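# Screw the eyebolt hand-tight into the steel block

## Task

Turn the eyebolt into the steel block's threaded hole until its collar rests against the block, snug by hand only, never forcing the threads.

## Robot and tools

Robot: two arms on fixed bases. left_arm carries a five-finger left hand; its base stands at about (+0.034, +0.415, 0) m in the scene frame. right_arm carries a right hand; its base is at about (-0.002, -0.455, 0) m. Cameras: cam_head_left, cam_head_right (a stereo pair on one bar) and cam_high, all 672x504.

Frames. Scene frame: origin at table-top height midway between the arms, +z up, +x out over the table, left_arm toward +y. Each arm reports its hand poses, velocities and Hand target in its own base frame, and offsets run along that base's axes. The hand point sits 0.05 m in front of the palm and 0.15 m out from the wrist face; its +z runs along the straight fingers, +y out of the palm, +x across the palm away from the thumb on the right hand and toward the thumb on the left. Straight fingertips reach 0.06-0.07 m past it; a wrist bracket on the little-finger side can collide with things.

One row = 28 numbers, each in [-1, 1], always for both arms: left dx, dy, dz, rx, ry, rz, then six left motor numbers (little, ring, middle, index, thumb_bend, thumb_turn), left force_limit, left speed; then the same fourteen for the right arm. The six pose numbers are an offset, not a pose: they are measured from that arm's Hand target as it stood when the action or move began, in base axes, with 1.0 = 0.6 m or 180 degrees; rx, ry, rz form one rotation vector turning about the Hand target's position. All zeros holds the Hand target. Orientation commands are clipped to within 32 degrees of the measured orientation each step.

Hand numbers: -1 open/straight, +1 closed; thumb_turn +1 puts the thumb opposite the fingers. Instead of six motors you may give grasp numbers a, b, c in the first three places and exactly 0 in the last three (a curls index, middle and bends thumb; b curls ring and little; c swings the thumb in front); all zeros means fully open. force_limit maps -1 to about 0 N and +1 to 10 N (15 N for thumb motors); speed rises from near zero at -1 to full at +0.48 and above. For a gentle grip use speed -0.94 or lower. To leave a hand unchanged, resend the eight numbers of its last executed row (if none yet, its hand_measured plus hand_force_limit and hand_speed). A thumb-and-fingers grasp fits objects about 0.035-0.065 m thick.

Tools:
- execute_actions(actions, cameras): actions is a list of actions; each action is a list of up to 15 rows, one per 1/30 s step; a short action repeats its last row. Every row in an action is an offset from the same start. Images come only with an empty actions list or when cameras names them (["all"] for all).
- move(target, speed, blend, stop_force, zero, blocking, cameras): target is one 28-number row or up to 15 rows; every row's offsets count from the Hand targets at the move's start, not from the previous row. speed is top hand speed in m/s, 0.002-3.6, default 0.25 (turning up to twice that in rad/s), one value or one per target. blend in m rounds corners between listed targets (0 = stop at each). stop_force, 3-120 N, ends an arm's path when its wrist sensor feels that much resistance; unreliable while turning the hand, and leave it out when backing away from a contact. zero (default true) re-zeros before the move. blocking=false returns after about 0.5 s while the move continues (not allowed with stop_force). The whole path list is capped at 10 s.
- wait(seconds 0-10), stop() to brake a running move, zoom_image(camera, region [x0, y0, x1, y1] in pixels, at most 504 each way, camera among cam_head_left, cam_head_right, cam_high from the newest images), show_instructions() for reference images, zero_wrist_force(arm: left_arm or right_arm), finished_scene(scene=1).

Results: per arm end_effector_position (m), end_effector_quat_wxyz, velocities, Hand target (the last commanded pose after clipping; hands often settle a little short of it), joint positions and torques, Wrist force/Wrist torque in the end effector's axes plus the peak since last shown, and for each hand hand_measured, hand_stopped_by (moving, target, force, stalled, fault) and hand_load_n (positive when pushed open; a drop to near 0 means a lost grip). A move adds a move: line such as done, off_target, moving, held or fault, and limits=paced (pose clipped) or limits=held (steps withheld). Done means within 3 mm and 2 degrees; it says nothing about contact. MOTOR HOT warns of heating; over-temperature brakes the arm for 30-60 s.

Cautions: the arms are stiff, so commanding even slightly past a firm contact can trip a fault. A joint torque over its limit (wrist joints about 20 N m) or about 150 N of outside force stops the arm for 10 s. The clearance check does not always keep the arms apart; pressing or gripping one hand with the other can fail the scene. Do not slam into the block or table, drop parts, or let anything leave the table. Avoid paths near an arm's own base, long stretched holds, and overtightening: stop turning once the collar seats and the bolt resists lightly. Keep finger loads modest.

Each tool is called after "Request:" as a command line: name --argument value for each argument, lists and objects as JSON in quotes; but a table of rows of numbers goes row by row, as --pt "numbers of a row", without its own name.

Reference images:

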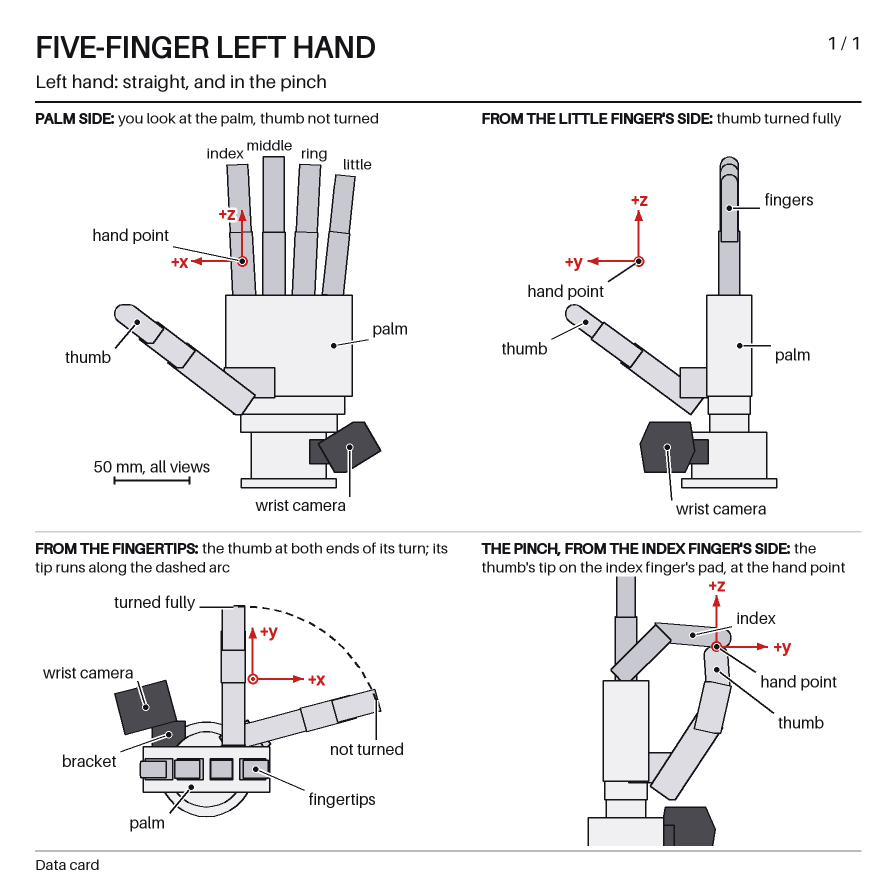

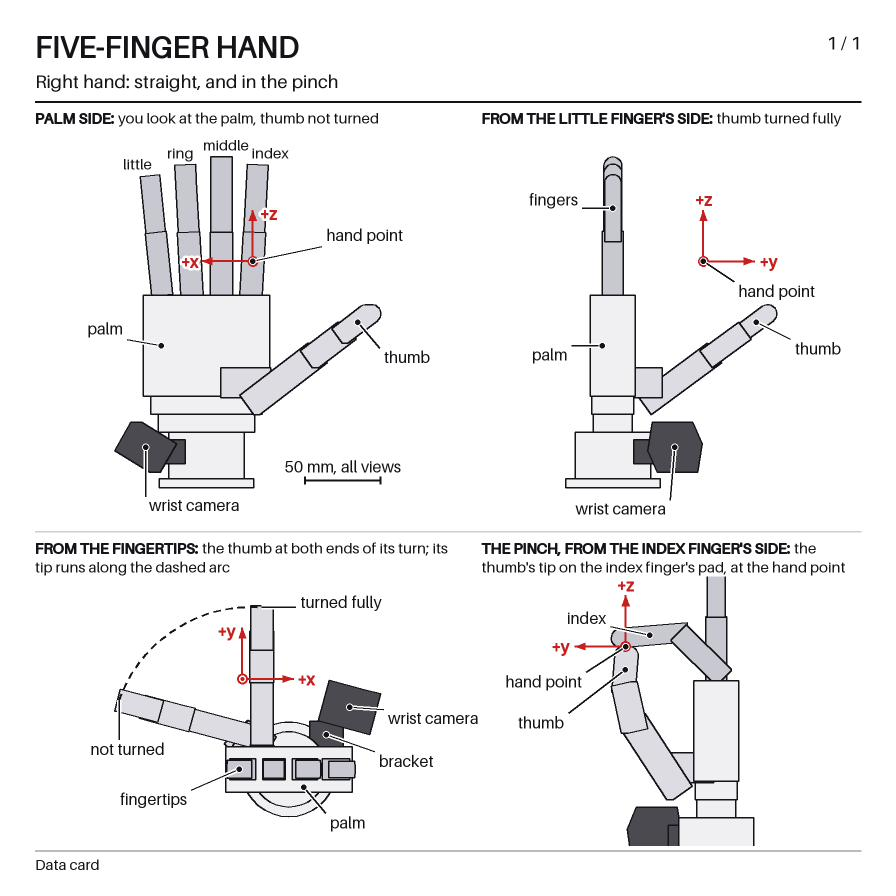

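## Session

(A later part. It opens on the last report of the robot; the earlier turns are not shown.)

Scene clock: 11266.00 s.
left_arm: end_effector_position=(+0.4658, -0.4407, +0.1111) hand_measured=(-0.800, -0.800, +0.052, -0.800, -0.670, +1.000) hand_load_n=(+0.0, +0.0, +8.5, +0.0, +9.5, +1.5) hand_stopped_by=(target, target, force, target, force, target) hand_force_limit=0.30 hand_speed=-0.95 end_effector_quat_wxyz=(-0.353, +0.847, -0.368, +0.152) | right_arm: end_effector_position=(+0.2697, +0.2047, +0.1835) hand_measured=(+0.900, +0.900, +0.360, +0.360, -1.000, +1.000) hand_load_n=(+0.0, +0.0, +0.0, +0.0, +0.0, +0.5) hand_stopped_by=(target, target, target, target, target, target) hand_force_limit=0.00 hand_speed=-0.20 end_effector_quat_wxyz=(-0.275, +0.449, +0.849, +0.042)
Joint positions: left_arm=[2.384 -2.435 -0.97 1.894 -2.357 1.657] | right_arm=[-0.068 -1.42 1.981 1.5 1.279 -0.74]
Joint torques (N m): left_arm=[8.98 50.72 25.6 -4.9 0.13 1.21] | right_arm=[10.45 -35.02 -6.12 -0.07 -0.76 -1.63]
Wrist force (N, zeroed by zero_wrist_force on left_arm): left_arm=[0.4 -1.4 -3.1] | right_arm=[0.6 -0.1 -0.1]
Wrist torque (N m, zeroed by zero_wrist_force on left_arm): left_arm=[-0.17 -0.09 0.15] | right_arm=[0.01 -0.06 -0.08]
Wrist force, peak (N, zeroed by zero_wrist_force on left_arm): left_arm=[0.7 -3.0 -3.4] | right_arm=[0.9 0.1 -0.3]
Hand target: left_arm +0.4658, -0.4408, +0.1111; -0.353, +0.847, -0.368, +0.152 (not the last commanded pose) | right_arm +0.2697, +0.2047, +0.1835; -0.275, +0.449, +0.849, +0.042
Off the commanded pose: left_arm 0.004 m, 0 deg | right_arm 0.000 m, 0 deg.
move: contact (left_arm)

Request:
move --pt "0 0 0.0033 0 0 0 -0.8 -0.8 0.4 -0.8 0.15 1 0.3 -0.95 0 0 0 0 0 0 0.9 0.9 0.36 0.36 -1 1 0 -0.2" --pt "-0.00085 -0.0008 0.0033 0 0 0 -0.8 -0.8 0.4 -0.8 0.15 1 0.3 -0.95 0 0 0 0 0 0 0.9 0.9 0.36 0.36 -1 1 0 -0.2" --speed 0.02

Request:
move --target '[0,0,-0.008,0,0,0,-0.8,-0.8,0.4,-0.8,0.15,1,0.3,-0.95,0,0,0,0,0,0,0.9,0.9,0.36,0.36,-1,1,0,-0.2]' --speed 0.003 --stop_force 3

Request:
move --pt "0 0 0.0033 0 0 0 -0.8 -0.8 0.4 -0.8 0.15 1 0.3 -0.95 0 0 0 0 0 0 0.9 0.9 0.36 0.36 -1 1 0 -0.2" --pt "-0.00085 -0.0008 0.0033 0 0 0 -0.8 -0.8 0.4 -0.8 0.15 1 0.3 -0.95 0 0 0 0 0 0 0.9 0.9 0.36 0.36 -1 1 0 -0.2" --speed 0.02

Request:
move --target '[0,0,-0.008,0,0,0,-0.8,-0.8,0.4,-0.8,0.15,1,0.3,-0.95,0,0,0,0,0,0,0.9,0.9,0.36,0.36,-1,1,0,-0.2]' --speed 0.003 --stop_force 3

Request:
move --pt "0 0 0.0033 0 0 0 -0.8 -0.8 0.4 -0.8 0.15 1 0.3 -0.95 0 0 0 0 0 0 0.9 0.9 0.36 0.36 -1 1 0 -0.2" --pt "0.0026 0.0024 0.0033 0 0 0 -0.8 -0.8 0.4 -0.8 0.15 1 0.3 -0.95 0 0 0 0 0 0 0.9 0.9 0.36 0.36 -1 1 0 -0.2" --speed 0.02

Request:
move --target '[0,0,-0.008,0,0,0,-0.8,-0.8,0.4,-0.8,0.15,1,0.3,-0.95,0,0,0,0,0,0,0.9,0.9,0.36,0.36,-1,1,0,-0.2]' --speed 0.003 --stop_force 3

Scene clock: 11292.37 s.
left_arm: end_effector_position=(+0.4653, -0.4412, +0.1133) hand_measured=(-0.800, -0.800, +0.052, -0.800, -0.670, +1.000) hand_load_n=(+0.0, +0.0, +10.0, +0.0, +9.5, +1.5) hand_stopped_by=(target, target, force, target, force, target) hand_force_limit=0.30 hand_speed=-0.95 end_effector_quat_wxyz=(-0.352, +0.847, -0.367, +0.152) | right_arm: end_effector_position=(+0.2697, +0.2047, +0.1835) hand_measured=(+0.900, +0.900, +0.360, +0.360, -1.000, +1.000) hand_load_n=(+0.0, +0.0, +0.0, +0.0, +0.0, +0.0) hand_stopped_by=(target, target, target, target, target, target) hand_force_limit=0.00 hand_speed=-0.20 end_effector_quat_wxyz=(-0.275, +0.449, +0.849, +0.042)
Joint positions: left_arm=[2.383 -2.434 -0.967 1.889 -2.357 1.656] | right_arm=[-0.068 -1.42 1.981 1.5 1.279 -0.74]
Joint torques (N m): left_arm=[-7.19 33.45 30.1 -4.45 -2.77 -0.45] | right_arm=[11.21 -35.09 -6.41 -0.14 -0.69 -1.61]
Wrist force (N, zeroed by zero_wrist_force on left_arm): left_arm=[0.3 0.6 0.5] | right_arm=[0.5 0.0 -0.2]
Wrist torque (N m, zeroed by zero_wrist_force on left_arm): left_arm=[0.04 -0.06 0.13] | right_arm=[0.03 -0.05 -0.07]
Wrist force, peak (N, zeroed by zero_wrist_force on left_arm): left_arm=[0.5 -1.4 -3.4] | right_arm=[0.6 -0.3 -0.5]
Hand target: left_arm +0.4653, -0.4412, +0.1131; -0.353, +0.847, -0.368, +0.152 | right_arm +0.2697, +0.2047, +0.1835; -0.275, +0.449, +0.849, +0.042
Off the commanded pose: left_arm 0.000 m, 0 deg | right_arm 0.000 m, 0 deg.
move: done

Scene clock: 11293.80 s.
left_arm: end_effector_position=(+0.4653, -0.4412, +0.1106) hand_measured=(-0.800, -0.800, +0.052, -0.800, -0.670, +1.000) hand_load_n=(+0.0, +0.0, +9.0, +0.0, +9.5, +1.5) hand_stopped_by=(target, target, force, target, force, target) hand_force_limit=0.30 hand_speed=-0.95 end_effector_quat_wxyz=(-0.353, +0.847, -0.368, +0.152) | right_arm: end_effector_position=(+0.2697, +0.2047, +0.1835) hand_measured=(+0.900, +0.900, +0.360, +0.360, -1.000, +1.000) hand_load_n=(+0.0, +0.0, +0.0, +0.0, -0.5, +0.0) hand_stopped_by=(target, target, target, target, target, target) hand_force_limit=0.00 hand_speed=-0.20 end_effector_quat_wxyz=(-0.275, +0.449, +0.849, +0.042)
Joint positions: left_arm=[2.383 -2.436 -0.97 1.894 -2.357 1.656] | right_arm=[-0.068 -1.42 1.981 1.5 1.279 -0.74]
Joint torques (N m): left_arm=[-9.49 44.89 25.24 -5.22 -1.7 1.28] | right_arm=[10.27 -34.61 -5.35 -0.32 -0.63 -1.49]
Wrist force (N, zeroed by zero_wrist_force on left_arm): left_arm=[0.7 -3.4 -2.8] | right_arm=[0.6 -0.2 -0.1]
Wrist torque (N m, zeroed by zero_wrist_force on left_arm): left_arm=[-0.15 -0.12 0.19] | right_arm=[-0.01 -0.06 -0.08]
Wrist force, peak (N, zeroed by zero_wrist_force on left_arm): left_arm=[0.6 -3.6 -2.8] | right_arm=[0.7 -0.1 -0.3]
Hand target: left_arm +0.4653, -0.4412, +0.1107; -0.353, +0.847, -0.367, +0.152 (not the last commanded pose) | right_arm +0.2697, +0.2047, +0.1835; -0.275, +0.449, +0.849, +0.042
Off the commanded pose: left_arm 0.002 m, 0 deg | right_arm 0.000 m, 0 deg.
move: contact (left_arm)

Scene clock: 11294.60 s.
left_arm: end_effector_position=(+0.4647, -0.4418, +0.1129) hand_measured=(-0.800, -0.800, +0.052, -0.800, -0.670, +1.000) hand_load_n=(+0.0, +0.0, +10.0, +0.0, +9.5, +1.5) hand_stopped_by=(target, target, force, target, force, target) hand_force_limit=0.30 hand_speed=-0.95 end_effector_quat_wxyz=(-0.352, +0.847, -0.367, +0.152) | right_arm: end_effector_position=(+0.2697, +0.2047, +0.1835) hand_measured=(+0.900, +0.900, +0.360, +0.360, -1.000, +1.000) hand_load_n=(+0.0, +0.0, +0.0, +0.0, +0.0, +0.0) hand_stopped_by=(target, target, target, target, target, target) hand_force_limit=0.00 hand_speed=-0.20 end_effector_quat_wxyz=(-0.275, +0.449, +0.849, +0.042)
Joint positions: left_arm=[2.382 -2.435 -0.967 1.889 -2.357 1.654] | right_arm=[-0.068 -1.42 1.981 1.5 1.279 -0.74]
Joint torques (N m): left_arm=[-2.12 32.14 29.9 -4.29 -1.94 -0.6] | right_arm=[10.52 -33.93 -7.15 -0.15 -0.64 -1.55]
Wrist force (N, zeroed by zero_wrist_force on left_arm): left_arm=[0.5 0.3 0.3] | right_arm=[0.6 -0.1 -0.3]
Wrist torque (N m, zeroed by zero_wrist_force on left_arm): left_arm=[0.01 -0.11 0.15] | right_arm=[0.03 -0.06 -0.07]
Wrist force, peak (N, zeroed by zero_wrist_force on left_arm): left_arm=[0.6 -3.3 -2.6] | right_arm=[0.7 -0.2 -0.4]
Hand target: left_arm +0.4648, -0.4417, +0.1127; -0.353, +0.847, -0.367, +0.152 | right_arm +0.2697, +0.2047, +0.1835; -0.275, +0.449, +0.849, +0.042
Off the commanded pose: left_arm 0.000 m, 0 deg | right_arm 0.000 m, 0 deg.
move: done

Scene clock: 11295.53 s.
left_arm: end_effector_position=(+0.4647, -0.4417, +0.1116) hand_measured=(-0.800, -0.800, +0.052, -0.800, -0.670, +1.000) hand_load_n=(+0.0, +0.0, +9.5, +0.0, +9.0, +1.5) hand_stopped_by=(target, target, force, target, force, target) hand_force_limit=0.30 hand_speed=-0.95 end_effector_quat_wxyz=(-0.353, +0.847, -0.368, +0.152) | right_arm: end_effector_position=(+0.2697, +0.2047, +0.1835) hand_measured=(+0.900, +0.900, +0.360, +0.360, -1.000, +1.000) hand_load_n=(+0.0, +0.0, +0.0, +0.5, +0.0, +0.5) hand_stopped_by=(target, target, target, target, target, target) hand_force_limit=0.00 hand_speed=-0.20 end_effector_quat_wxyz=(-0.275, +0.449, +0.849, +0.042)
Joint positions: left_arm=[2.382 -2.436 -0.968 1.891 -2.358 1.654] | right_arm=[-0.068 -1.42 1.981 1.5 1.279 -0.74]
Joint torques (N m): left_arm=[4.29 45.9 24.99 -4.76 -0.86 1.21] | right_arm=[9.96 -34.99 -5.99 -0.17 -0.7 -1.56]
Wrist force (N, zeroed by zero_wrist_force on left_arm): left_arm=[0.6 -3.8 -2.0] | right_arm=[0.4 -0.2 -0.4]
Wrist torque (N m, zeroed by zero_wrist_force on left_arm): left_arm=[-0.19 -0.09 0.21] | right_arm=[0.02 -0.03 -0.08]
Wrist force, peak (N, zeroed by zero_wrist_force on left_arm): left_arm=[0.8 -3.8 -2.3] | right_arm=[0.7 -0.2 -0.4]
Hand target: left_arm +0.4647, -0.4418, +0.1116; -0.353, +0.847, -0.368, +0.152 (not the last commanded pose) | right_arm +0.2697, +0.2047, +0.1835; -0.275, +0.449, +0.849, +0.042
Off the commanded pose: left_arm 0.004 m, 0 deg | right_arm 0.000 m, 0 deg.
move: contact (left_arm)

Scene clock: 11296.43 s.
left_arm: end_effector_position=(+0.4665, -0.4403, +0.1137) hand_measured=(-0.800, -0.800, +0.052, -0.800, -0.670, +1.000) hand_load_n=(+0.0, +0.0, +10.0, +0.0, +9.5, +1.5) hand_stopped_by=(target, target, force, target, force, target) hand_force_limit=0.30 hand_speed=-0.95 end_effector_quat_wxyz=(-0.353, +0.847, -0.367, +0.152) end_effector_velocity=(+0.000, +0.000, +0.001) end_effector_angular_velocity=(-0.001, -0.003, +0.003) | right_arm: end_effector_position=(+0.2697, +0.2047, +0.1835) hand_measured=(+0.900, +0.900, +0.360, +0.360, -1.000, +1.000) hand_load_n=(+0.0, +0.0, +0.0, +0.0, +0.0, +0.5) hand_stopped_by=(target, target, target, target, target, target) hand_force_limit=0.00 hand_speed=-0.20 end_effector_quat_wxyz=(-0.275, +0.449, +0.849, +0.042)
Joint positions: left_arm=[2.386 -2.433 -0.967 1.891 -2.357 1.659] | right_arm=[-0.068 -1.42 1.981 1.5 1.279 -0.74]
Joint velocities: left_arm=[0 0.001 -0.001 0 -0.002 -0.005] | right_arm=[within noise]
Joint torques (N m): left_arm=[-7.88 56.63 5.99 -2.09 0.39 -1.32] | right_arm=[10.12 -34.19 -6.15 -0.17 -0.71 -1.51]
Wrist force (N, zeroed by zero_wrist_force on left_arm): left_arm=[0.2 0.5 0.6] | right_arm=[0.6 -0.2 -0.2]
Wrist torque (N m, zeroed by zero_wrist_force on left_arm): left_arm=[0.04 -0.04 0.12] | right_arm=[0.00 -0.06 -0.08]
Wrist force, peak (N, zeroed by zero_wrist_force on left_arm): left_arm=[0.9 -3.7 -2.1] | right_arm=[0.6 0.0 -0.5]
Hand target: left_arm +0.4663, -0.4403, +0.1136; -0.353, +0.847, -0.368, +0.152 | right_arm +0.2697, +0.2047, +0.1835; -0.275, +0.449, +0.849, +0.042
Off the commanded pose: left_arm 0.000 m, 0 deg | right_arm 0.000 m, 0 deg.
move: done

Scene clock: 11297.87 s.
left_arm: end_effector_position=(+0.4663, -0.4403, +0.1110) hand_measured=(-0.800, -0.800, +0.052, -0.800, -0.670, +1.000) hand_load_n=(+0.0, +0.0, +9.5, +0.0, +9.0, +1.5) hand_stopped_by=(target, target, force, target, force, target) hand_force_limit=0.30 hand_speed=-0.95 end_effector_quat_wxyz=(-0.353, +0.847, -0.368, +0.152) | right_arm: end_effector_position=(+0.2697, +0.2047, +0.1835) hand_measured=(+0.900, +0.900, +0.360, +0.360, -1.000, +1.000) hand_load_n=(+0.0, +0.0, +0.0, +0.0, +0.0, +0.5) hand_stopped_by=(target, target, target, target, target, target) hand_force_limit=0.00 hand_speed=-0.20 end_effector_quat_wxyz=(-0.275, +0.449, +0.849, +0.042)
Joint positions: left_arm=[2.386 -2.435 -0.97 1.896 -2.357 1.659] | right_arm=[-0.068 -1.42 1.981 1.5 1.279 -0.74]
Joint torques (N m): left_arm=[-8.35 45.34 25.5 -4.93 -0.59 -1.19] | right_arm=[9.6 -34.4 -5.92 -0.25 -0.67 -1.52]
Wrist force (N, zeroed by zero_wrist_force on left_arm): left_arm=[0.3 -4.4 -0.1] | right_arm=[0.5 0.0 -0.3]
Wrist torque (N m, zeroed by zero_wrist_force on left_arm): left_arm=[-0.11 -0.07 0.23] | right_arm=[0.04 -0.04 -0.08]
Wrist force, peak (N, zeroed by zero_wrist_force on left_arm): left_arm=[0.3 -4.6 -0.4] | right_arm=[0.8 0.0 -0.2]
Hand target: left_arm +0.4663, -0.4403, +0.1111; -0.353, +0.847, -0.368, +0.152 (not the last commanded pose) | right_arm +0.2697, +0.2047, +0.1835; -0.275, +0.449, +0.849, +0.042
Off the commanded pose: left_arm 0.002 m, 0 deg | right_arm 0.000 m, 0 deg.
move: contact (left_arm)

Request:
move --pt "0 0 0.006 0 0 0 -0.8 -0.8 0.4 -0.8 0.15 1 0.3 -0.95 0 0 0 0 0 0 0.9 0.9 0.36 0.36 -1 1 0 -0.2" --pt "0.0003 0.0068 0.006 0 0 0.0833 -0.8 -0.8 0.4 -0.8 0.15 1 0.3 -0.95 0 0 0 0 0 0 0.9 0.9 0.36 0.36 -1 1 0 -0.2" --pt "-0.0012 0.0147 0.006 0 0 0.15 -0.8 -0.8 0.4 -0.8 0.15 1 0.3 -0.95 0 0 0 0 0 0 0.9 0.9 0.36 0.36 -1 1 0 -0.2" --speed 0.1 --blend 0.001 --cameras '["cam_high"]'

Request:
zoom_image --camera "cam_high" --region '[325, 205, 365, 245]'

Request:
move --target '[0,0,-0.012,0,0,0,-0.8,-0.8,0.4,-0.8,0.15,1,0.3,-0.95,0,0,0,0,0,0,0.9,0.9,0.36,0.36,-1,1,0,-0.2]' --speed 0.003 --stop_force 3

Scene clock: 11349.57 s.
left_arm: end_effector_position=(+0.4657, -0.4315, +0.1146) hand_measured=(-0.800, -0.800, +0.052, -0.800, -0.670, +1.000) hand_load_n=(+0.0, +0.0, +10.0, +0.0, +9.0, +1.5) hand_stopped_by=(target, target, force, target, force, target) hand_force_limit=0.30 hand_speed=-0.95 end_effector_quat_wxyz=(-0.378, +0.909, -0.160, +0.066) | right_arm: end_effector_position=(+0.2697, +0.2047, +0.1835) hand_measured=(+0.900, +0.900, +0.360, +0.360, -1.000, +1.000) hand_load_n=(+0.0, +0.0, +0.0, +0.0, +0.0, +0.0) hand_stopped_by=(target, target, target, target, target, target) hand_force_limit=0.00 hand_speed=-0.20 end_effector_quat_wxyz=(-0.275, +0.449, +0.849, +0.042)
Joint positions: left_arm=[2.39 -2.618 -0.723 1.393 -2.28 1.025] | right_arm=[-0.068 -1.42 1.981 1.5 1.279 -0.74]
Joint torques (N m): left_arm=[-6.67 68.72 7.6 -0.33 -2.44 -0.61] | right_arm=[11.31 -34.73 -6.39 -0.13 -0.8 -1.52]
Wrist force (N, zeroed by zero_wrist_force on left_arm): left_arm=[-0.1 0.6 0.0] | right_arm=[0.5 0.0 -0.4]
Wrist torque (N m, zeroed by zero_wrist_force on left_arm): left_arm=[0.05 0.00 0.09] | right_arm=[0.05 -0.04 -0.07]
Wrist force, peak (N, zeroed by zero_wrist_force on left_arm): left_arm=[0.3 -4.4 -0.4] | right_arm=[0.8 -0.2 -0.3]
Hand target: left_arm +0.4656, -0.4315, +0.1147; -0.378, +0.909, -0.160, +0.066 | right_arm +0.2697, +0.2047, +0.1835; -0.275, +0.449, +0.849, +0.042
Off the commanded pose: left_arm 0.000 m, 0 deg | right_arm 0.000 m, 0 deg.
move: done
Images, in order (width x height): cam_high 672x504.

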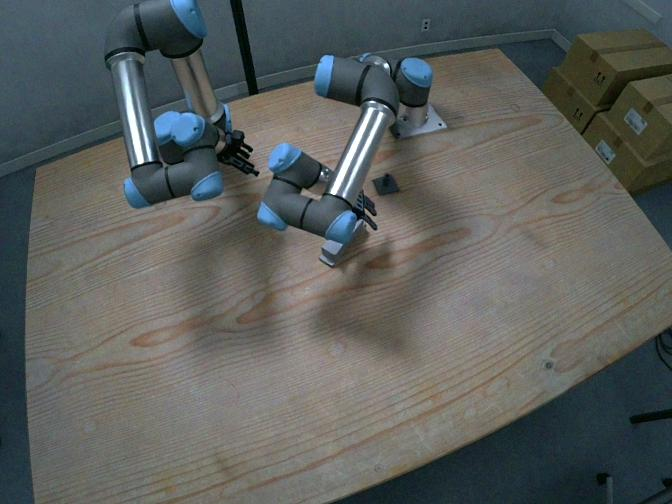

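Scaled by 12.600 from the camera's 672x504 image, which has a finer 960x720 frame.

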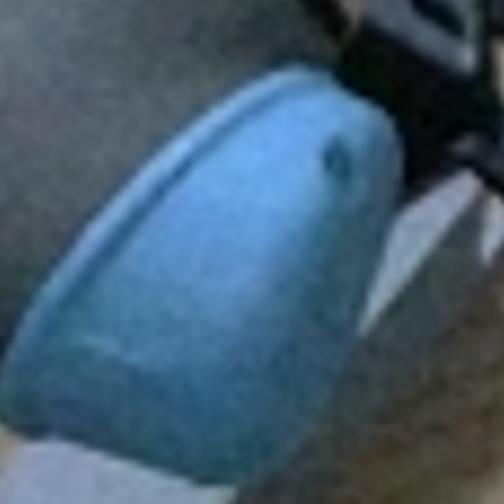

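Scene clock: 11351.13 s.
left_arm: end_effector_position=(+0.4656, -0.4315, +0.1118) hand_measured=(-0.800, -0.800, +0.052, -0.800, -0.670, +1.000) hand_load_n=(+0.0, +0.0, +9.0, -0.5, +9.0, +1.0) hand_stopped_by=(target, target, force, target, force, target) hand_force_limit=0.30 hand_speed=-0.95 end_effector_quat_wxyz=(-0.378, +0.909, -0.160, +0.066) | right_arm: end_effector_position=(+0.2697, +0.2047, +0.1835) hand_measured=(+0.900, +0.900, +0.360, +0.360, -1.000, +1.000) hand_load_n=(+0.0, +0.0, +0.0, +0.0, -0.5, +0.5) hand_stopped_by=(target, target, target, target, target, target) hand_force_limit=0.00 hand_speed=-0.20 end_effector_quat_wxyz=(-0.275, +0.449, +0.849, +0.042)
Joint positions: left_arm=[2.39 -2.62 -0.727 1.398 -2.281 1.025] | right_arm=[-0.068 -1.42 1.981 1.5 1.279 -0.74]
Joint torques (N m): left_arm=[-8.84 46.71 23.47 -4.65 -1.3 -0.89] | right_arm=[9.61 -34.39 -6.54 -0.12 -0.69 -1.51]
Wrist force (N, zeroed by zero_wrist_force on left_arm): left_arm=[-0.4 -3.9 -2.9] | right_arm=[0.7 0.0 -0.2]
Wrist torque (N m, zeroed by zero_wrist_force on left_arm): left_arm=[-0.18 -0.06 0.20] | right_arm=[0.04 -0.07 -0.06]
Wrist force, peak (N, zeroed by zero_wrist_force on left_arm): left_arm=[-0.3 -4.1 -3.0] | right_arm=[0.8 -0.1 -0.3]
Hand target: left_arm +0.4656, -0.4315, +0.1119; -0.378, +0.909, -0.160, +0.066 (not the last commanded pose) | right_arm +0.2697, +0.2047, +0.1835; -0.275, +0.449, +0.849, +0.042
Off the commanded pose: left_arm 0.004 m, 0 deg | right_arm 0.000 m, 0 deg.
move: contact (left_arm)

Request:
move --target '[0,0,0.0083,0,0,0,-0.8,-0.8,0.4,-0.8,0.15,1,0.3,-0.95,0,0,0,0,0,0,0.9,0.9,0.36,0.36,-1,1,0,-0.2]' --speed 0.03 --cameras '["all"]'

Scene clock: 11425.87 s.
left_arm: end_effector_position=(+0.4656, -0.4315, +0.1169) hand_measured=(-0.800, -0.800, +0.052, -0.800, -0.670, +1.000) hand_load_n=(+0.0, +0.0, +10.0, +0.0, +9.5, +1.5) hand_stopped_by=(target, target, force, target, force, target) hand_force_limit=0.30 hand_speed=-0.95 end_effector_quat_wxyz=(-0.378, +0.909, -0.160, +0.066) | right_arm: end_effector_position=(+0.2697, +0.2047, +0.1835) hand_measured=(+0.900, +0.900, +0.360, +0.360, -1.000, +1.000) hand_load_n=(+0.0, +0.0, +0.0, +0.0, +0.0, +0.0) hand_stopped_by=(target, target, target, target, target, target) hand_force_limit=0.00 hand_speed=-0.20 end_effector_quat_wxyz=(-0.275, +0.449, +0.849, +0.042)
Joint positions: left_arm=[2.39 -2.617 -0.72 1.388 -2.28 1.025] | right_arm=[-0.068 -1.42 1.981 1.5 1.279 -0.74]
Joint torques (N m): left_arm=[-8.44 61.41 25.19 -3.44 -0.19 -0.44] | right_arm=[10.76 -33.81 -6.28 -0.08 -0.62 -1.53]
Wrist force (N, zeroed by zero_wrist_force on left_arm): left_arm=[-0.3 0.5 -0.2] | right_arm=[0.7 0.0 -0.2]
Wrist torque (N m, zeroed by zero_wrist_force on left_arm): left_arm=[0.03 0.01 0.09] | right_arm=[0.04 -0.07 -0.07]
Wrist force, peak (N, zeroed by zero_wrist_force on left_arm): left_arm=[-0.4 -4.0 -2.9] | right_arm=[0.8 0.0 -0.3]
Hand target: left_arm +0.4656, -0.4315, +0.1168; -0.378, +0.909, -0.160, +0.066 | right_arm +0.2697, +0.2047, +0.1835; -0.275, +0.449, +0.849, +0.042
Off the commanded pose: left_arm 0.000 m, 0 deg | right_arm 0.000 m, 0 deg.
move: done

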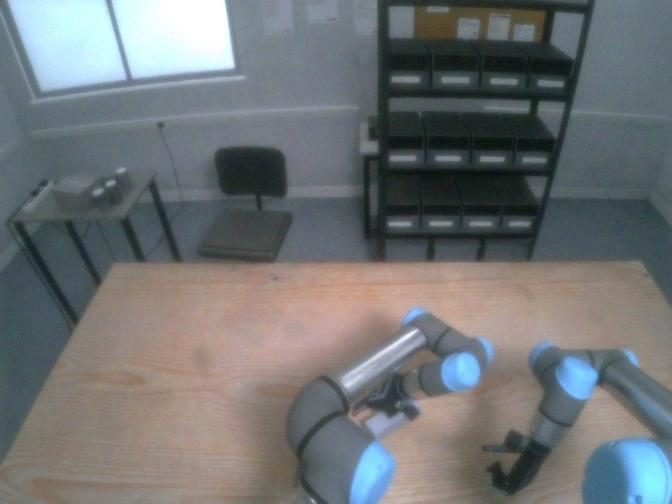

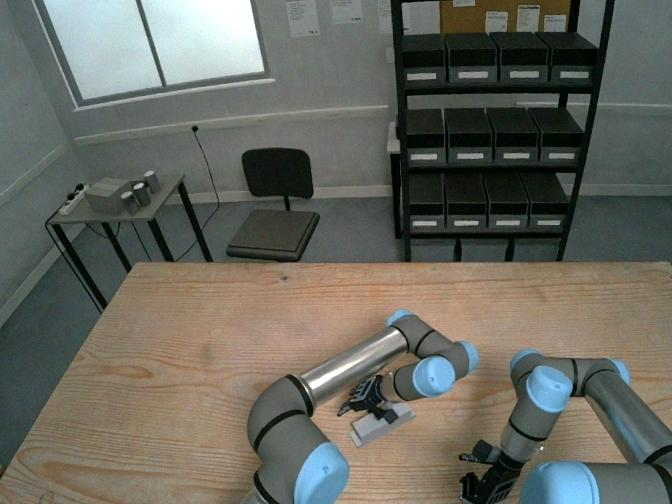

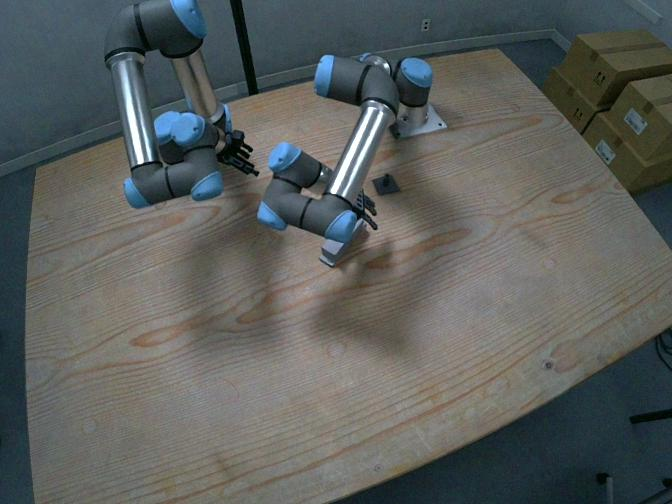

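Request:
move --pt "0 0 0.022 0 0 0 -0.8 -0.8 0.4 -0.8 0.15 1 0.3 -0.95 0 0 0 0 0 0 0.9 0.9 0.36 0.36 -1 1 0 -0.2" --pt "0.001167 -0.017667 0.022 0 0 -0.15 -0.8 -0.8 0.4 -0.8 0.15 1 0.3 -0.95 0 0 0 0 0 0 0.9 0.9 0.36 0.36 -1 1 0 -0.2" --speed 0.12 --cameras '["cam_high"]'

Request:
zoom_image --camera "cam_high" --region '[320, 205, 370, 255]'

Scene clock: 11447.63 s.
left_arm: end_effector_position=(+0.4663, -0.4421, +0.1301) hand_measured=(-0.800, -0.800, +0.052, -0.800, -0.670, +1.000) hand_load_n=(+0.0, +0.0, +9.5, -0.5, +9.0, +1.5) hand_stopped_by=(target, target, force, target, force, target) hand_force_limit=0.30 hand_speed=-0.95 end_effector_quat_wxyz=(-0.352, +0.847, -0.367, +0.152) | right_arm: end_effector_position=(+0.2697, +0.2047, +0.1835) hand_measured=(+0.900, +0.900, +0.360, +0.360, -1.000, +1.000) hand_load_n=(+0.0, +0.0, +0.0, +0.0, +0.0, +0.0) hand_stopped_by=(target, target, target, target, target, target) hand_force_limit=0.00 hand_speed=-0.20 end_effector_quat_wxyz=(-0.275, +0.449, +0.849, +0.042)
Joint positions: left_arm=[2.383 -2.426 -0.937 1.852 -2.357 1.656] | right_arm=[-0.068 -1.42 1.981 1.5 1.279 -0.74]
Joint torques (N m): left_arm=[1.49 33.34 32.33 -3.1 -1.9 1.56] | right_arm=[9.81 -34.8 -6.21 -0.03 -0.67 -1.47]
Wrist force (N, zeroed by zero_wrist_force on left_arm): left_arm=[0.1 0.5 0.6] | right_arm=[0.5 0.0 -0.2]
Wrist torque (N m, zeroed by zero_wrist_force on left_arm): left_arm=[0.03 -0.02 -0.01] | right_arm=[0.03 -0.05 -0.07]
Wrist force, peak (N, zeroed by zero_wrist_force on left_arm): left_arm=[0.0 0.6 0.9] | right_arm=[0.7 -0.2 -0.4]
Hand target: left_arm +0.4663, -0.4421, +0.1300; -0.353, +0.847, -0.368, +0.152 | right_arm +0.2697, +0.2047, +0.1835; -0.275, +0.449, +0.849, +0.042
Off the commanded pose: left_arm 0.000 m, 0 deg | right_arm 0.000 m, 0 deg.
move: done
Images, in order (width x height): cam_high 672x504.

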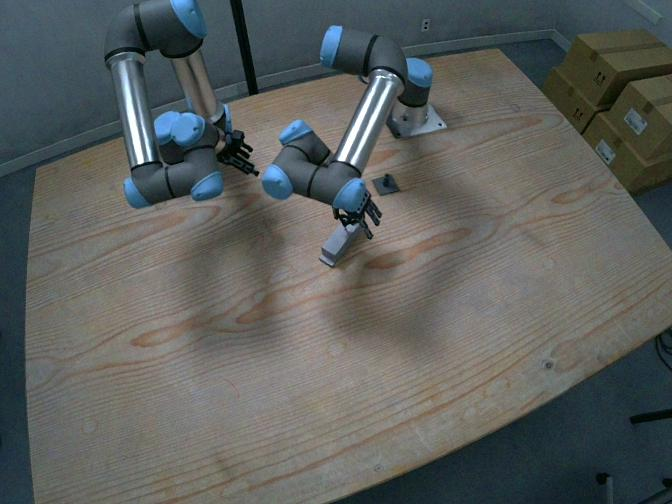

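Scaled by 10.080 from the camera's 672x504 image, which has a finer 960x720 frame.

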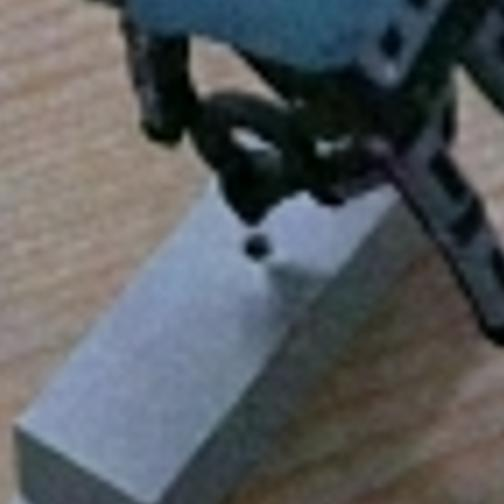

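Request:
zoom_image --camera "cam_high" --region '[333, 210, 358, 235]'

Scaled by 20.160 from the camera's 672x504 image, which has a finer 960x720 frame.

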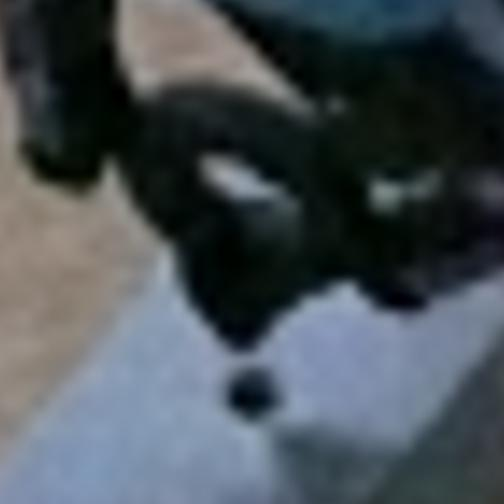

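Request:
zero_wrist_force --arm "left_arm"

Request:
move --target '[0,0,-0.0275,0,0,0,-0.8,-0.8,0.4,-0.8,0.15,1,0.3,-0.95,0,0,0,0,0,0,0.9,0.9,0.36,0.36,-1,1,0,-0.2]' --speed 0.04

Request:
move --target '[0,0,-0.0083,0,0,0,-0.8,-0.8,0.4,-0.8,0.15,1,0.3,-0.95,0,0,0,0,0,0,0.9,0.9,0.36,0.36,-1,1,0,-0.2]' --speed 0.003 --stop_force 3

Wrist force sensor zeroed.

Scene clock: 11580.33 s.
left_arm: end_effector_position=(+0.4663, -0.4421, +0.1132) hand_measured=(-0.800, -0.800, +0.052, -0.800, -0.670, +1.000) hand_load_n=(+0.0, +0.0, +10.0, +0.0, +9.5, +1.5) hand_stopped_by=(target, target, force, target, force, target) hand_force_limit=0.30 hand_speed=-0.95 end_effector_quat_wxyz=(-0.353, +0.847, -0.368, +0.152) end_effector_velocity=(+0.000, +0.000, +0.001) end_effector_angular_velocity=(+0.001, +0.002, +0.000) | right_arm: end_effector_position=(+0.2697, +0.2047, +0.1835) hand_measured=(+0.900, +0.900, +0.360, +0.360, -1.000, +1.000) hand_load_n=(+0.0, +0.5, +0.0, +0.0, +0.0, +0.0) hand_stopped_by=(target, target, target, target, target, target) hand_force_limit=0.00 hand_speed=-0.20 end_effector_quat_wxyz=(-0.275, +0.449, +0.849, +0.042)
Joint positions: left_arm=[2.383 -2.438 -0.96 1.886 -2.357 1.656] | right_arm=[-0.068 -1.42 1.981 1.5 1.279 -0.74]
Joint velocities: left_arm=[0 0 0.003 -0.005 0.001 0] | right_arm=[within noise]
Joint torques (N m): left_arm=[-6.68 60.14 30.26 -5.13 -2.47 -0.56] | right_arm=[10.19 -34.5 -5.35 -0.25 -0.59 -1.52]
Wrist force (N, zeroed by zero_wrist_force on left_arm): left_arm=[0.4 0.0 -0.1] | right_arm=[0.7 -0.2 -0.3]
Wrist torque (N m, zeroed by zero_wrist_force on left_arm): left_arm=[0.01 -0.06 0.02] | right_arm=[0.01 -0.08 -0.07]
Wrist force, peak (N, zeroed by zero_wrist_force on left_arm): left_arm=[0.0 -0.8 -0.5] | right_arm=[0.7 0.0 -0.5]
Hand target: left_arm +0.4663, -0.4421, +0.1135; -0.353, +0.847, -0.368, +0.152 | right_arm +0.2697, +0.2047, +0.1835; -0.275, +0.449, +0.849, +0.042
Off the commanded pose: left_arm 0.000 m, 0 deg | right_arm 0.000 m, 0 deg.
move: done

Scene clock: 11581.57 s.
left_arm: end_effector_position=(+0.4663, -0.4421, +0.1116) hand_measured=(-0.800, -0.800, +0.052, -0.800, -0.670, +1.000) hand_load_n=(+0.0, +0.0, +9.5, +0.0, +9.0, +1.0) hand_stopped_by=(target, target, force, target, force, target) hand_force_limit=0.30 hand_speed=-0.95 end_effector_quat_wxyz=(-0.353, +0.847, -0.368, +0.152) | right_arm: end_effector_position=(+0.2697, +0.2047, +0.1835) hand_measured=(+0.900, +0.900, +0.360, +0.360, -1.000, +1.000) hand_load_n=(+0.0, +0.0, +0.0, +0.0, +0.0, +0.0) hand_stopped_by=(target, target, target, target, target, target) hand_force_limit=0.00 hand_speed=-0.20 end_effector_quat_wxyz=(-0.275, +0.449, +0.849, +0.042)
Joint positions: left_arm=[2.383 -2.439 -0.962 1.889 -2.357 1.656] | right_arm=[-0.068 -1.42 1.981 1.5 1.279 -0.74]
Joint torques (N m): left_arm=[-6.44 46.54 25.26 -4.7 -1.75 0.3] | right_arm=[10.66 -34.44 -6.23 -0.13 -0.7 -1.63]
Wrist force (N, zeroed by zero_wrist_force on left_arm): left_arm=[-0.1 -4.4 -3.0] | right_arm=[0.5 0.0 -0.3]
Wrist torque (N m, zeroed by zero_wrist_force on left_arm): left_arm=[-0.17 -0.09 0.10] | right_arm=[0.04 -0.05 -0.07]
Wrist force, peak (N, zeroed by zero_wrist_force on left_arm): left_arm=[-0.4 -4.7 -3.0] | right_arm=[0.7 -0.3 -0.3]
Hand target: left_arm +0.4663, -0.4421, +0.1117; -0.353, +0.847, -0.367, +0.152 (not the last commanded pose) | right_arm +0.2697, +0.2047, +0.1835; -0.275, +0.449, +0.849, +0.042
Off the commanded pose: left_arm 0.003 m, 0 deg | right_arm 0.000 m, 0 deg.
move: contact (left_arm)

Request:
move --target '[0,0,0.0025,0,0,0,-0.8,-0.8,0.4,-0.8,0.15,1,0.3,-0.95,0,0,0,0,0,0,0.9,0.9,0.36,0.36,-1,1,0,-0.2]' --speed 0.02

Request:
move --target '[-0.0008,0.00085,0,0,0,0,-0.8,-0.8,0.4,-0.8,0.15,1,0.3,-0.95,0,0,0,0,0,0,0.9,0.9,0.36,0.36,-1,1,0,-0.2]' --speed 0.01

Request:
move --target '[0,0,-0.0083,0,0,0,-0.8,-0.8,0.4,-0.8,0.15,1,0.3,-0.95,0,0,0,0,0,0,0.9,0.9,0.36,0.36,-1,1,0,-0.2]' --speed 0.003 --stop_force 3

Request:
move --target '[0,0,0.0025,0,0,0,-0.8,-0.8,0.4,-0.8,0.15,1,0.3,-0.95,0,0,0,0,0,0,0.9,0.9,0.36,0.36,-1,1,0,-0.2]' --speed 0.02

Request:
move --target '[-0.0008,0.00085,0,0,0,0,-0.8,-0.8,0.4,-0.8,0.15,1,0.3,-0.95,0,0,0,0,0,0,0.9,0.9,0.36,0.36,-1,1,0,-0.2]' --speed 0.01

Request:
move --target '[0,0,-0.0083,0,0,0,-0.8,-0.8,0.4,-0.8,0.15,1,0.3,-0.95,0,0,0,0,0,0,0.9,0.9,0.36,0.36,-1,1,0,-0.2]' --speed 0.003 --stop_force 3

Scene clock: 11600.23 s.
left_arm: end_effector_position=(+0.4663, -0.4421, +0.1132) hand_measured=(-0.800, -0.800, +0.052, -0.800, -0.670, +1.000) hand_load_n=(+0.0, +0.0, +10.0, -0.5, +9.5, +1.5) hand_stopped_by=(target, target, force, target, force, target) hand_force_limit=0.30 hand_speed=-0.95 end_effector_quat_wxyz=(-0.353, +0.847, -0.367, +0.152) | right_arm: end_effector_position=(+0.2697, +0.2047, +0.1835) hand_measured=(+0.900, +0.900, +0.360, +0.360, -1.000, +1.000) hand_load_n=(+0.0, +0.0, +0.0, +0.0, +0.0, +0.0) hand_stopped_by=(target, target, target, target, target, target) hand_force_limit=0.00 hand_speed=-0.20 end_effector_quat_wxyz=(-0.275, +0.449, +0.849, +0.042)
Joint positions: left_arm=[2.383 -2.438 -0.96 1.886 -2.357 1.656] | right_arm=[-0.068 -1.42 1.981 1.5 1.279 -0.74]
Joint torques (N m): left_arm=[-5.49 61.23 29.08 -4.55 -0.31 0.92] | right_arm=[10.31 -34.25 -5.54 -0.04 -0.7 -1.57]
Wrist force (N, zeroed by zero_wrist_force on left_arm): left_arm=[0.1 -0.4 -0.2] | right_arm=[0.6 0.0 -0.3]
Wrist torque (N m, zeroed by zero_wrist_force on left_arm): left_arm=[-0.03 -0.02 0.00] | right_arm=[0.04 -0.05 -0.07]
Wrist force, peak (N, zeroed by zero_wrist_force on left_arm): left_arm=[-0.2 -4.7 -2.8] | right_arm=[0.7 -0.1 -0.4]
Hand target: left_arm +0.4663, -0.4421, +0.1132; -0.353, +0.847, -0.367, +0.152 | right_arm +0.2697, +0.2047, +0.1835; -0.275, +0.449, +0.849, +0.042
Off the commanded pose: left_arm 0.000 m, 0 deg | right_arm 0.000 m, 0 deg.
move: done

Scene clock: 11600.93 s.
left_arm: end_effector_position=(+0.4658, -0.4416, +0.1132) hand_measured=(-0.800, -0.800, +0.052, -0.800, -0.670, +1.000) hand_load_n=(+0.0, +0.0, +10.0, +0.0, +9.0, +2.0) hand_stopped_by=(target, target, force, target, force, target) hand_force_limit=0.30 hand_speed=-0.95 end_effector_quat_wxyz=(-0.353, +0.847, -0.368, +0.152) | right_arm: end_effector_position=(+0.2697, +0.2047, +0.1835) hand_measured=(+0.900, +0.900, +0.360, +0.360, -1.000, +1.000) hand_load_n=(+0.0, +0.0, +0.0, +0.0, -0.5, +0.0) hand_stopped_by=(target, target, target, target, target, target) hand_force_limit=0.00 hand_speed=-0.20 end_effector_quat_wxyz=(-0.275, +0.449, +0.849, +0.042)
Joint positions: left_arm=[2.383 -2.436 -0.964 1.888 -2.357 1.656] | right_arm=[-0.068 -1.42 1.981 1.5 1.279 -0.74]
Joint torques (N m): left_arm=[5.05 60.88 10.31 0.43 -0.01 1.52] | right_arm=[10.19 -34.22 -6.06 -0.2 -0.63 -1.61]
Wrist force (N, zeroed by zero_wrist_force on left_arm): left_arm=[0.1 -0.1 0.0] | right_arm=[0.6 0.0 -0.2]
Wrist torque (N m, zeroed by zero_wrist_force on left_arm): left_arm=[0.00 -0.02 0.00] | right_arm=[0.04 -0.05 -0.07]
Wrist force, peak (N, zeroed by zero_wrist_force on left_arm): left_arm=[0.5 0.0 0.0] | right_arm=[0.6 -0.3 -0.3]
Hand target: left_arm +0.4658, -0.4416, +0.1132; -0.353, +0.847, -0.367, +0.152 | right_arm +0.2697, +0.2047, +0.1835; -0.275, +0.449, +0.849, +0.042
Off the commanded pose: left_arm 0.000 m, 0 deg | right_arm 0.000 m, 0 deg.
move: done

Scene clock: 11602.03 s.
left_arm: end_effector_position=(+0.4658, -0.4416, +0.1116) hand_measured=(-0.800, -0.800, +0.052, -0.800, -0.670, +1.000) hand_load_n=(+0.0, +0.0, +9.0, +0.0, +9.5, +1.0) hand_stopped_by=(target, target, force, target, force, target) hand_force_limit=0.30 hand_speed=-0.95 end_effector_quat_wxyz=(-0.353, +0.847, -0.368, +0.152) | right_arm: end_effector_position=(+0.2697, +0.2047, +0.1835) hand_measured=(+0.900, +0.900, +0.360, +0.360, -1.000, +1.000) hand_load_n=(+0.0, +0.0, +0.0, +0.0, +0.0, +0.0) hand_stopped_by=(target, target, target, target, target, target) hand_force_limit=0.00 hand_speed=-0.20 end_effector_quat_wxyz=(-0.275, +0.449, +0.849, +0.042)
Joint positions: left_arm=[2.383 -2.437 -0.966 1.891 -2.357 1.656] | right_arm=[-0.068 -1.42 1.981 1.5 1.279 -0.74]
Joint torques (N m): left_arm=[8.66 46.23 24.71 -4.65 0.52 1.29] | right_arm=[9.73 -33.69 -6.24 -0.08 -0.73 -1.53]
Wrist force (N, zeroed by zero_wrist_force on left_arm): left_arm=[-0.4 -5.1 -2.9] | right_arm=[0.4 -0.2 -0.3]
Wrist torque (N m, zeroed by zero_wrist_force on left_arm): left_arm=[-0.24 -0.04 0.10] | right_arm=[0.00 -0.03 -0.09]
Wrist force, peak (N, zeroed by zero_wrist_force on left_arm): left_arm=[-0.4 -5.1 -2.9] | right_arm=[0.7 -0.1 -0.2]
Hand target: left_arm +0.4658, -0.4416, +0.1117; -0.353, +0.847, -0.367, +0.152 (not the last commanded pose) | right_arm +0.2697, +0.2047, +0.1835; -0.275, +0.449, +0.849, +0.042
Off the commanded pose: left_arm 0.003 m, 0 deg | right_arm 0.000 m, 0 deg.
move: contact (left_arm)

Scene clock: 11602.73 s.
left_arm: end_effector_position=(+0.4658, -0.4416, +0.1132) hand_measured=(-0.800, -0.800, +0.052, -0.800, -0.670, +1.000) hand_load_n=(+0.0, +0.0, +10.0, +0.0, +9.0, +2.0) hand_stopped_by=(target, target, force, target, force, target) hand_force_limit=0.30 hand_speed=-0.95 end_effector_quat_wxyz=(-0.353, +0.847, -0.367, +0.152) | right_arm: end_effector_position=(+0.2697, +0.2047, +0.1835) hand_measured=(+0.900, +0.900, +0.360, +0.360, -1.000, +1.000) hand_load_n=(+0.0, +0.0, +0.0, +0.0, +0.0, +0.5) hand_stopped_by=(target, target, target, target, target, target) hand_force_limit=0.00 hand_speed=-0.20 end_effector_quat_wxyz=(-0.275, +0.449, +0.849, +0.042)
Joint positions: left_arm=[2.383 -2.436 -0.964 1.888 -2.357 1.656] | right_arm=[-0.068 -1.42 1.981 1.5 1.279 -0.74]
Joint torques (N m): left_arm=[6.85 61.38 30.03 -4.61 0.45 1.3] | right_arm=[11.22 -34.75 -6.13 -0.18 -0.62 -1.42]
Wrist force (N, zeroed by zero_wrist_force on left_arm): left_arm=[0.0 0.0 -0.3] | right_arm=[0.6 -0.1 -0.1]
Wrist torque (N m, zeroed by zero_wrist_force on left_arm): left_arm=[0.02 -0.01 -0.01] | right_arm=[0.02 -0.07 -0.07]
Wrist force, peak (N, zeroed by zero_wrist_force on left_arm): left_arm=[-0.3 -4.8 -2.9] | right_arm=[0.7 -0.1 -0.3]
Hand target: left_arm +0.4658, -0.4416, +0.1132; -0.353, +0.847, -0.367, +0.152 | right_arm +0.2697, +0.2047, +0.1835; -0.275, +0.449, +0.849, +0.042
Off the commanded pose: left_arm 0.000 m, 0 deg | right_arm 0.000 m, 0 deg.
move: done

Scene clock: 11603.43 s.
left_arm: end_effector_position=(+0.4653, -0.4411, +0.1132) hand_measured=(-0.800, -0.800, +0.052, -0.800, -0.670, +1.000) hand_load_n=(-0.5, +0.0, +9.5, +0.0, +9.0, +1.5) hand_stopped_by=(target, target, force, target, force, target) hand_force_limit=0.30 hand_speed=-0.95 end_effector_quat_wxyz=(-0.353, +0.847, -0.367, +0.152) | right_arm: end_effector_position=(+0.2697, +0.2047, +0.1835) hand_measured=(+0.900, +0.900, +0.360, +0.360, -1.000, +1.000) hand_load_n=(+0.0, +0.0, +0.5, +0.0, -0.5, +0.0) hand_stopped_by=(target, target, target, target, target, target) hand_force_limit=0.00 hand_speed=-0.20 end_effector_quat_wxyz=(-0.275, +0.449, +0.849, +0.042)
Joint positions: left_arm=[2.383 -2.434 -0.967 1.89 -2.357 1.656] | right_arm=[-0.068 -1.42 1.981 1.5 1.279 -0.74]
Joint torques (N m): left_arm=[7.63 60.56 11.01 0.26 0.46 1.33] | right_arm=[10.26 -34.27 -5.74 -0.24 -0.72 -1.53]
Wrist force (N, zeroed by zero_wrist_force on left_arm): left_arm=[0.1 -0.2 -0.1] | right_arm=[0.4 -0.2 -0.3]
Wrist torque (N m, zeroed by zero_wrist_force on left_arm): left_arm=[-0.02 -0.02 0.00] | right_arm=[0.01 -0.03 -0.09]
Wrist force, peak (N, zeroed by zero_wrist_force on left_arm): left_arm=[0.4 -0.2 -0.1] | right_arm=[0.7 -0.1 -0.5]
Hand target: left_arm +0.4653, -0.4411, +0.1132; -0.353, +0.847, -0.367, +0.152 | right_arm +0.2697, +0.2047, +0.1835; -0.275, +0.449, +0.849, +0.042
Off the commanded pose: left_arm 0.000 m, 0 deg | right_arm 0.000 m, 0 deg.
move: done

Scene clock: 11604.57 s.
left_arm: end_effector_position=(+0.4653, -0.4411, +0.1115) hand_measured=(-0.800, -0.800, +0.052, -0.800, -0.670, +1.000) hand_load_n=(+0.0, +0.0, +9.5, +0.0, +9.5, +1.5) hand_stopped_by=(target, target, force, target, force, target) hand_force_limit=0.30 hand_speed=-0.95 end_effector_quat_wxyz=(-0.353, +0.847, -0.368, +0.152) | right_arm: end_effector_position=(+0.2697, +0.2047, +0.1835) hand_measured=(+0.900, +0.900, +0.360, +0.360, -1.000, +1.000) hand_load_n=(+0.0, +0.0, +0.0, +0.0, +0.0, +0.0) hand_stopped_by=(target, target, target, target, target, target) hand_force_limit=0.00 hand_speed=-0.20 end_effector_quat_wxyz=(-0.275, +0.449, +0.849, +0.042)
Joint positions: left_arm=[2.383 -2.435 -0.969 1.893 -2.357 1.656] | right_arm=[-0.068 -1.42 1.981 1.5 1.279 -0.74]
Joint torques (N m): left_arm=[8.39 44.93 25 -4.8 0.58 1.32] | right_arm=[9.98 -34.42 -6.11 -0.1 -0.65 -1.62]
Wrist force (N, zeroed by zero_wrist_force on left_arm): left_arm=[0.5 -4.3 -2.7] | right_arm=[0.6 -0.2 -0.4]
Wrist torque (N m, zeroed by zero_wrist_force on left_arm): left_arm=[-0.17 -0.08 0.08] | right_arm=[0.01 -0.06 -0.08]
Wrist force, peak (N, zeroed by zero_wrist_force on left_arm): left_arm=[0.6 -4.7 -2.8] | right_arm=[0.8 -0.2 -0.3]
Hand target: left_arm +0.4653, -0.4411, +0.1116; -0.353, +0.847, -0.367, +0.152 (not the last commanded pose) | right_arm +0.2697, +0.2047, +0.1835; -0.275, +0.449, +0.849, +0.042
Off the commanded pose: left_arm 0.003 m, 0 deg | right_arm 0.000 m, 0 deg.
move: contact (left_arm)

Request:
move --target '[0,0,0.030833,0,0,0,-0.8,-0.8,0.4,-0.8,0.15,1,0.3,-0.95,0,0,0,0,0,0,0.9,0.9,0.36,0.36,-1,1,0,-0.2]' --speed 0.05 --cameras '["cam_high"]'

Request:
zoom_image --camera "cam_high" --region '[333, 210, 358, 235]'

Request:
zoom_image --camera "cam_high" --region '[338, 218, 352, 232]'

Scene clock: 11623.20 s.
left_arm: end_effector_position=(+0.4654, -0.4411, +0.1304) hand_measured=(-0.800, -0.800, +0.052, -0.800, -0.670, +1.000) hand_load_n=(+0.0, +0.0, +10.0, +0.0, +9.0, +1.5) hand_stopped_by=(target, target, force, target, force, target) hand_force_limit=0.30 hand_speed=-0.95 end_effector_quat_wxyz=(-0.352, +0.847, -0.367, +0.153) end_effector_velocity=(+0.001, +0.000, -0.001) end_effector_angular_velocity=(-0.001, -0.004, +0.002) | right_arm: end_effector_position=(+0.2697, +0.2047, +0.1835) hand_measured=(+0.900, +0.900, +0.360, +0.360, -1.000, +1.000) hand_load_n=(+0.0, +0.0, +0.0, +0.0, +0.0, +0.0) hand_stopped_by=(target, target, target, target, target, target) hand_force_limit=0.00 hand_speed=-0.20 end_effector_quat_wxyz=(-0.275, +0.449, +0.849, +0.042)
Joint positions: left_arm=[2.383 -2.422 -0.944 1.855 -2.357 1.656] | right_arm=[-0.068 -1.42 1.981 1.5 1.279 -0.74]
Joint velocities: left_arm=[0.001 -0.001 -0.002 0.006 -0.002 0] | right_arm=[within noise]
Joint torques (N m): left_arm=[7.59 34.59 7.53 0.85 -0.06 -0.63] | right_arm=[10.9 -34.49 -5.99 -0.18 -0.64 -1.55]
Wrist force (N, zeroed by zero_wrist_force on left_arm): left_arm=[0.0 0.1 -0.1] | right_arm=[0.5 0.0 -0.3]
Wrist torque (N m, zeroed by zero_wrist_force on left_arm): left_arm=[0.02 0.00 -0.01] | right_arm=[0.03 -0.05 -0.08]
Wrist force, peak (N, zeroed by zero_wrist_force on left_arm): left_arm=[0.3 -4.6 -2.6] | right_arm=[0.8 -0.1 -0.1]
Hand target: left_arm +0.4653, -0.4411, +0.1301; -0.353, +0.847, -0.367, +0.152 | right_arm +0.2697, +0.2047, +0.1835; -0.275, +0.449, +0.849, +0.042
Off the commanded pose: left_arm 0.000 m, 0 deg | right_arm 0.000 m, 0 deg.
move: done
Images, in order (width x height): cam_high 672x504.

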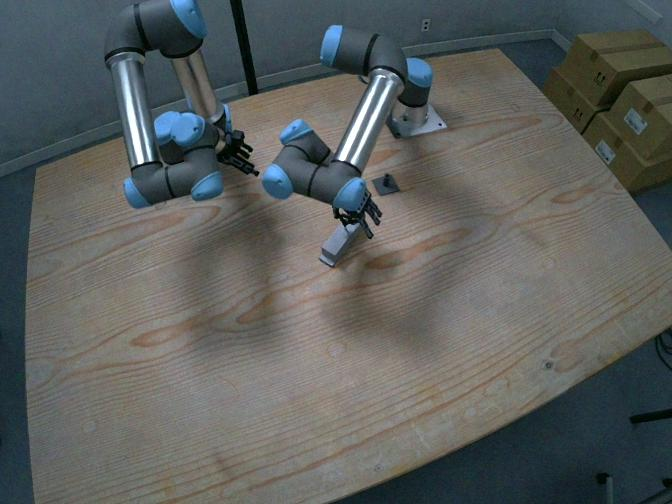

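Scaled by 20.160 from the camera's 672x504 image, which has a finer 960x720 frame.

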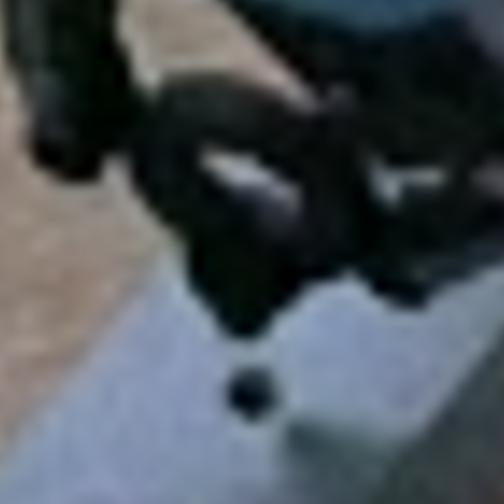

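Scaled by 36.000 from the camera's 672x504 image, which has a finer 960x720 frame.

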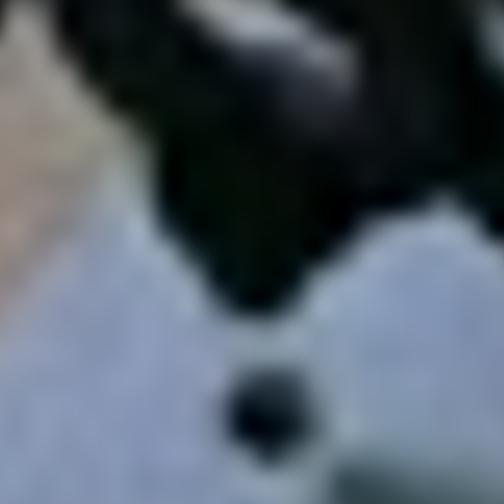

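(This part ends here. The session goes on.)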